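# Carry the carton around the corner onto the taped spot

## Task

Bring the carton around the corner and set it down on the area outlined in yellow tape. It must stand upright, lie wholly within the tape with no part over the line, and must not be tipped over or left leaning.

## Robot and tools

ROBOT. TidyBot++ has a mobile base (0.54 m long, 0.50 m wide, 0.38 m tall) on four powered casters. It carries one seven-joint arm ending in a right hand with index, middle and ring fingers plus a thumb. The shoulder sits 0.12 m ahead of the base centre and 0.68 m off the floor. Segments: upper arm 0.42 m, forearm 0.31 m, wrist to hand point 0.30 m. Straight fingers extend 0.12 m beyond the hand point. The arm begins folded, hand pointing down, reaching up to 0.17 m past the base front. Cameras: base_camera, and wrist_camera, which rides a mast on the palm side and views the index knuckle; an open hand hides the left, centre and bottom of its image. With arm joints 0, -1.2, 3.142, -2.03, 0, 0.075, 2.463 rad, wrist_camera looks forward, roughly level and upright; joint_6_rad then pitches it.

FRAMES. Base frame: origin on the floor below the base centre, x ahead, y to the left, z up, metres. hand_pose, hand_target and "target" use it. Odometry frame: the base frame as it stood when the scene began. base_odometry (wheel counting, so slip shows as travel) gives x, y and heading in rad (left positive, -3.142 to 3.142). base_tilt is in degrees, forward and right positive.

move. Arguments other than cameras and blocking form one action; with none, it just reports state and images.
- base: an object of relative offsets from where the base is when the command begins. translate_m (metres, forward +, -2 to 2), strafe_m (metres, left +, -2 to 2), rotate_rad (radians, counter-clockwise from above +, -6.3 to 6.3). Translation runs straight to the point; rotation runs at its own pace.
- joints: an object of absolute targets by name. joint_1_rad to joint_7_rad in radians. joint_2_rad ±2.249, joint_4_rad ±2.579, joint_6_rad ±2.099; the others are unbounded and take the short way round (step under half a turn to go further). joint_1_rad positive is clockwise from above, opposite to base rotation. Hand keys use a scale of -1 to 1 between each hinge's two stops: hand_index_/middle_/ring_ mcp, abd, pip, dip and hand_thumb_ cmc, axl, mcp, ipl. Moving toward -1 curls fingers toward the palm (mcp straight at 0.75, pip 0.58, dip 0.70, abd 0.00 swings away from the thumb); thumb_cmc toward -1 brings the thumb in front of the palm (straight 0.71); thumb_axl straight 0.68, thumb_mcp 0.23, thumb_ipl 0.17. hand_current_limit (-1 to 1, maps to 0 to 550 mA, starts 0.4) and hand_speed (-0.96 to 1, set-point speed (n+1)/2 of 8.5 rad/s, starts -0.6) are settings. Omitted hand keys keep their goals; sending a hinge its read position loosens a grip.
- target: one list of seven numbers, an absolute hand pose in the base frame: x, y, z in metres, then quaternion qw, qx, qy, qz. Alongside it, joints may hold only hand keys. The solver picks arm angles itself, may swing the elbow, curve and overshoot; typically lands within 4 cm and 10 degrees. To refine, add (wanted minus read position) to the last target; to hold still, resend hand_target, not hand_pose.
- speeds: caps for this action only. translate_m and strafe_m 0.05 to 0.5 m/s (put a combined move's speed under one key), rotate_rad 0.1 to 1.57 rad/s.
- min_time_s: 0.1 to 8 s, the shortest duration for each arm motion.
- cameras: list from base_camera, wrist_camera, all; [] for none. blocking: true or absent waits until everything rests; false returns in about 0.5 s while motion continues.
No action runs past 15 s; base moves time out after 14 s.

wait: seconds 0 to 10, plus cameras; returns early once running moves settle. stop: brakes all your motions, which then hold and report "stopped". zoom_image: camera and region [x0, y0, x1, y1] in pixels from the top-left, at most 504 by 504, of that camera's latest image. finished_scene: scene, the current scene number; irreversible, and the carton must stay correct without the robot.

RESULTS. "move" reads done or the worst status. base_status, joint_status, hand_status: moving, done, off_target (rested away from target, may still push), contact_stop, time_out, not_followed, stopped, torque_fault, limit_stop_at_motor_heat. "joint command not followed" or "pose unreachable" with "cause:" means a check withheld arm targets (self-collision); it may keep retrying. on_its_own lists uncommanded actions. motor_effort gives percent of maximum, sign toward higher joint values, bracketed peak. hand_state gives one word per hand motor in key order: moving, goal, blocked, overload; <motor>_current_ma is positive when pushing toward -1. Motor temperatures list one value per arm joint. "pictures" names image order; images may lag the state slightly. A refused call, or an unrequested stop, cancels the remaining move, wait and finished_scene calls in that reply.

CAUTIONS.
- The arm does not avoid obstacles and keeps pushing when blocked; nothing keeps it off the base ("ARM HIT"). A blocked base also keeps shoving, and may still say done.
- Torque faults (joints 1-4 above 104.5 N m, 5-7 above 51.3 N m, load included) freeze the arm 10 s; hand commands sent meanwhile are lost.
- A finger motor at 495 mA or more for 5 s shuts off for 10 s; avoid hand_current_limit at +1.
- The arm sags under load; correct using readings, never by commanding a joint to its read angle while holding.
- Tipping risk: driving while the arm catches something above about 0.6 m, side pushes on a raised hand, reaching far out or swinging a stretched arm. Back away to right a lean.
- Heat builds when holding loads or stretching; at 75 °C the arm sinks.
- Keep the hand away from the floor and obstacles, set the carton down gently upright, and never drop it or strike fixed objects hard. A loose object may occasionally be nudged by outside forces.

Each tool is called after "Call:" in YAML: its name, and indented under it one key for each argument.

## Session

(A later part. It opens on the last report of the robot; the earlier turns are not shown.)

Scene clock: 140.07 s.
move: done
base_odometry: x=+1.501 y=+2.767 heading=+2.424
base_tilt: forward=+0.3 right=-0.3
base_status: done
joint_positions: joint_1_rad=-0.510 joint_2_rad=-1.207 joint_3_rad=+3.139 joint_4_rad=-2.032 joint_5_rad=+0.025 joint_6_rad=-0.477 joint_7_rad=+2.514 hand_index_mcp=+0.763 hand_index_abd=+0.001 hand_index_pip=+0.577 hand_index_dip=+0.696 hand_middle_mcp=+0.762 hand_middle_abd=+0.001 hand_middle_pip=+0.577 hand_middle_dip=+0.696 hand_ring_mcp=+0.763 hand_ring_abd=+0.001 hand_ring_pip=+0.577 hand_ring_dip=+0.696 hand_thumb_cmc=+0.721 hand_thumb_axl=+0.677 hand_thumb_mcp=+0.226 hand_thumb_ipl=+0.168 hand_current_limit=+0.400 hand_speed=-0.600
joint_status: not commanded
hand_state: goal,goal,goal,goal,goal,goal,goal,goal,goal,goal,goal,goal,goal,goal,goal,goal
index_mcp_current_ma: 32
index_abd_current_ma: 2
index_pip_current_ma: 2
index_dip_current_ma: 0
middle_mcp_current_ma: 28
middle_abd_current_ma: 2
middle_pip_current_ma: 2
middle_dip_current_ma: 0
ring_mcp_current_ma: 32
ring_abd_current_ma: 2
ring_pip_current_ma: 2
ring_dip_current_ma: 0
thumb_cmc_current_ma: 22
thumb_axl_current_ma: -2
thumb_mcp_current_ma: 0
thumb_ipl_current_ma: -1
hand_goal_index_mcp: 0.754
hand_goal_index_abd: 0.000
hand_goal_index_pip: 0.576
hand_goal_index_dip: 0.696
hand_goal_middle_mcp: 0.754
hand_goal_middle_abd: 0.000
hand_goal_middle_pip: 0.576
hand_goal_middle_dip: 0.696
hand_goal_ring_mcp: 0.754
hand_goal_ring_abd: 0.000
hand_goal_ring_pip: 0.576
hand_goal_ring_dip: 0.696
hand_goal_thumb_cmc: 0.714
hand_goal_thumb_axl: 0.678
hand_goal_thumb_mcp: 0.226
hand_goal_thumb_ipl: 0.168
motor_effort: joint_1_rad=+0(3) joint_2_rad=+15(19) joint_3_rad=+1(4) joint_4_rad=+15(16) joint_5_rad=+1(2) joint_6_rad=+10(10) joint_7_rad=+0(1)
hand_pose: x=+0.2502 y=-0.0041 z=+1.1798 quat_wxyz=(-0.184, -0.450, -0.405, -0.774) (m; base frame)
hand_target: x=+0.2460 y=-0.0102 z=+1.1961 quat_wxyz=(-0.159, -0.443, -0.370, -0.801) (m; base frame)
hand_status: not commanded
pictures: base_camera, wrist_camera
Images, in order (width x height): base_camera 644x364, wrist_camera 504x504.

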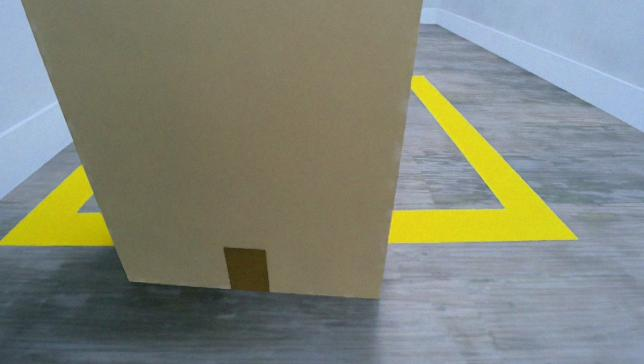

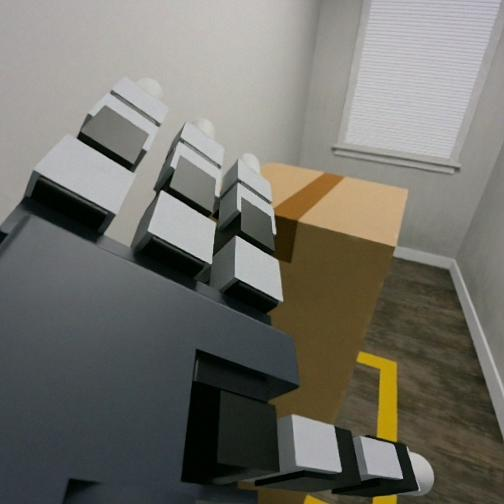

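Call:
move:
  base: {"rotate_rad": 0.07}

Call:
move:
  base: {"translate_m": 0.515}
  speeds: {"translate_m": 0.25}

Call:
move:
  base: {"translate_m": -0.4}
  cameras: ["all"]

Scene clock: 154.03 s.
move: done
base_odometry: x=+1.501 y=+2.767 heading=+2.494
base_tilt: forward=+0.3 right=-0.3
base_status: done
joint_positions: joint_1_rad=-0.510 joint_2_rad=-1.207 joint_3_rad=+3.139 joint_4_rad=-2.032 joint_5_rad=+0.025 joint_6_rad=-0.477 joint_7_rad=+2.514 hand_index_mcp=+0.763 hand_index_abd=+0.001 hand_index_pip=+0.577 hand_index_dip=+0.696 hand_middle_mcp=+0.762 hand_middle_abd=+0.001 hand_middle_pip=+0.577 hand_middle_dip=+0.696 hand_ring_mcp=+0.763 hand_ring_abd=+0.001 hand_ring_pip=+0.577 hand_ring_dip=+0.696 hand_thumb_cmc=+0.721 hand_thumb_axl=+0.677 hand_thumb_mcp=+0.226 hand_thumb_ipl=+0.168 hand_current_limit=+0.400 hand_speed=-0.600
joint_status: not commanded
hand_state: goal,goal,goal,goal,goal,goal,goal,goal,goal,goal,goal,goal,goal,goal,goal,goal
index_mcp_current_ma: 32
index_abd_current_ma: 2
index_pip_current_ma: 2
index_dip_current_ma: 0
middle_mcp_current_ma: 28
middle_abd_current_ma: 2
middle_pip_current_ma: 2
middle_dip_current_ma: 0
ring_mcp_current_ma: 32
ring_abd_current_ma: 2
ring_pip_current_ma: 2
ring_dip_current_ma: 0
thumb_cmc_current_ma: 22
thumb_axl_current_ma: -2
thumb_mcp_current_ma: 0
thumb_ipl_current_ma: -1
hand_goal_index_mcp: 0.754
hand_goal_index_abd: 0.000
hand_goal_index_pip: 0.576
hand_goal_index_dip: 0.696
hand_goal_middle_mcp: 0.754
hand_goal_middle_abd: 0.000
hand_goal_middle_pip: 0.576
hand_goal_middle_dip: 0.696
hand_goal_ring_mcp: 0.754
hand_goal_ring_abd: 0.000
hand_goal_ring_pip: 0.576
hand_goal_ring_dip: 0.696
hand_goal_thumb_cmc: 0.714
hand_goal_thumb_axl: 0.678
hand_goal_thumb_mcp: 0.226
hand_goal_thumb_ipl: 0.168
motor_effort: joint_1_rad=+0(1) joint_2_rad=+15(16) joint_3_rad=+0(1) joint_4_rad=+15(15) joint_5_rad=+0(1) joint_6_rad=+9(10) joint_7_rad=+1(1)
hand_pose: x=+0.2502 y=-0.0041 z=+1.1798 quat_wxyz=(-0.184, -0.450, -0.405, -0.774) (m; base frame)
hand_target: x=+0.2460 y=-0.0102 z=+1.1961 quat_wxyz=(-0.159, -0.443, -0.370, -0.801) (m; base frame)
hand_status: not commanded
pictures: none

Scene clock: 156.87 s.
move: done
base_odometry: x=+1.091 y=+3.078 heading=+2.494
base_tilt: forward=+0.3 right=-0.3
base_status: done
joint_positions: joint_1_rad=-0.510 joint_2_rad=-1.206 joint_3_rad=+3.139 joint_4_rad=-2.031 joint_5_rad=+0.025 joint_6_rad=-0.475 joint_7_rad=+2.514 hand_index_mcp=+0.763 hand_index_abd=+0.001 hand_index_pip=+0.577 hand_index_dip=+0.696 hand_middle_mcp=+0.762 hand_middle_abd=+0.001 hand_middle_pip=+0.577 hand_middle_dip=+0.696 hand_ring_mcp=+0.763 hand_ring_abd=+0.001 hand_ring_pip=+0.577 hand_ring_dip=+0.696 hand_thumb_cmc=+0.721 hand_thumb_axl=+0.677 hand_thumb_mcp=+0.226 hand_thumb_ipl=+0.168 hand_current_limit=+0.400 hand_speed=-0.600
joint_status: not commanded
hand_state: goal,goal,goal,goal,goal,goal,goal,goal,goal,goal,goal,goal,goal,goal,goal,goal
index_mcp_current_ma: 33
index_abd_current_ma: 2
index_pip_current_ma: 2
index_dip_current_ma: 0
middle_mcp_current_ma: 28
middle_abd_current_ma: 2
middle_pip_current_ma: 2
middle_dip_current_ma: 0
ring_mcp_current_ma: 33
ring_abd_current_ma: 2
ring_pip_current_ma: 2
ring_dip_current_ma: 0
thumb_cmc_current_ma: 23
thumb_axl_current_ma: -2
thumb_mcp_current_ma: 0
thumb_ipl_current_ma: -1
hand_goal_index_mcp: 0.754
hand_goal_index_abd: 0.000
hand_goal_index_pip: 0.576
hand_goal_index_dip: 0.696
hand_goal_middle_mcp: 0.754
hand_goal_middle_abd: 0.000
hand_goal_middle_pip: 0.576
hand_goal_middle_dip: 0.696
hand_goal_ring_mcp: 0.754
hand_goal_ring_abd: 0.000
hand_goal_ring_pip: 0.576
hand_goal_ring_dip: 0.696
hand_goal_thumb_cmc: 0.714
hand_goal_thumb_axl: 0.678
hand_goal_thumb_mcp: 0.226
hand_goal_thumb_ipl: 0.168
motor_effort: joint_1_rad=+0(2) joint_2_rad=+15(21) joint_3_rad=+0(2) joint_4_rad=+15(17) joint_5_rad=+1(2) joint_6_rad=+9(11) joint_7_rad=+0(1)
hand_pose: x=+0.2501 y=-0.0041 z=+1.1808 quat_wxyz=(-0.184, -0.450, -0.405, -0.775) (m; base frame)
hand_target: x=+0.2460 y=-0.0102 z=+1.1961 quat_wxyz=(-0.159, -0.443, -0.370, -0.801) (m; base frame)
hand_status: not commanded
pictures: none

Scene clock: 158.97 s.
move: done
base_odometry: x=+1.411 y=+2.837 heading=+2.495
base_tilt: forward=+0.3 right=-0.3
base_status: done
joint_positions: joint_1_rad=-0.509 joint_2_rad=-1.207 joint_3_rad=+3.139 joint_4_rad=-2.031 joint_5_rad=+0.025 joint_6_rad=-0.475 joint_7_rad=+2.514 hand_index_mcp=+0.763 hand_index_abd=+0.001 hand_index_pip=+0.577 hand_index_dip=+0.696 hand_middle_mcp=+0.762 hand_middle_abd=+0.001 hand_middle_pip=+0.577 hand_middle_dip=+0.696 hand_ring_mcp=+0.763 hand_ring_abd=+0.001 hand_ring_pip=+0.577 hand_ring_dip=+0.696 hand_thumb_cmc=+0.721 hand_thumb_axl=+0.677 hand_thumb_mcp=+0.226 hand_thumb_ipl=+0.168 hand_current_limit=+0.400 hand_speed=-0.600
joint_status: not commanded
hand_state: goal,goal,goal,goal,goal,goal,goal,goal,goal,goal,goal,goal,goal,goal,goal,goal
index_mcp_current_ma: 33
index_abd_current_ma: 2
index_pip_current_ma: 2
index_dip_current_ma: 0
middle_mcp_current_ma: 29
middle_abd_current_ma: 2
middle_pip_current_ma: 2
middle_dip_current_ma: 0
ring_mcp_current_ma: 33
ring_abd_current_ma: 2
ring_pip_current_ma: 2
ring_dip_current_ma: 0
thumb_cmc_current_ma: 23
thumb_axl_current_ma: -2
thumb_mcp_current_ma: 0
thumb_ipl_current_ma: -1
hand_goal_index_mcp: 0.754
hand_goal_index_abd: 0.000
hand_goal_index_pip: 0.576
hand_goal_index_dip: 0.696
hand_goal_middle_mcp: 0.754
hand_goal_middle_abd: 0.000
hand_goal_middle_pip: 0.576
hand_goal_middle_dip: 0.696
hand_goal_ring_mcp: 0.754
hand_goal_ring_abd: 0.000
hand_goal_ring_pip: 0.576
hand_goal_ring_dip: 0.696
hand_goal_thumb_cmc: 0.714
hand_goal_thumb_axl: 0.678
hand_goal_thumb_mcp: 0.226
hand_goal_thumb_ipl: 0.168
motor_effort: joint_1_rad=+1(4) joint_2_rad=+15(17) joint_3_rad=+0(2) joint_4_rad=+15(16) joint_5_rad=+1(2) joint_6_rad=+9(10) joint_7_rad=+0(1)
hand_pose: x=+0.2494 y=-0.0047 z=+1.1811 quat_wxyz=(-0.184, -0.450, -0.404, -0.775) (m; base frame)
hand_target: x=+0.2460 y=-0.0102 z=+1.1961 quat_wxyz=(-0.159, -0.443, -0.370, -0.801) (m; base frame)
hand_status: not commanded
pictures: base_camera, wrist_camera
Images, in order (width x height): base_camera 644x364, wrist_camera 504x504.

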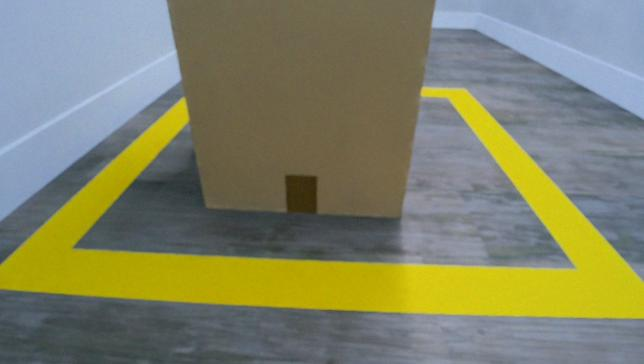

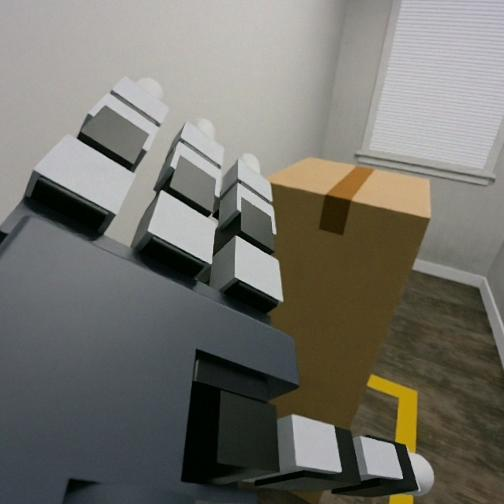

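Call:
finished_scene:
  scene: 2

The scene is finished: the task was done.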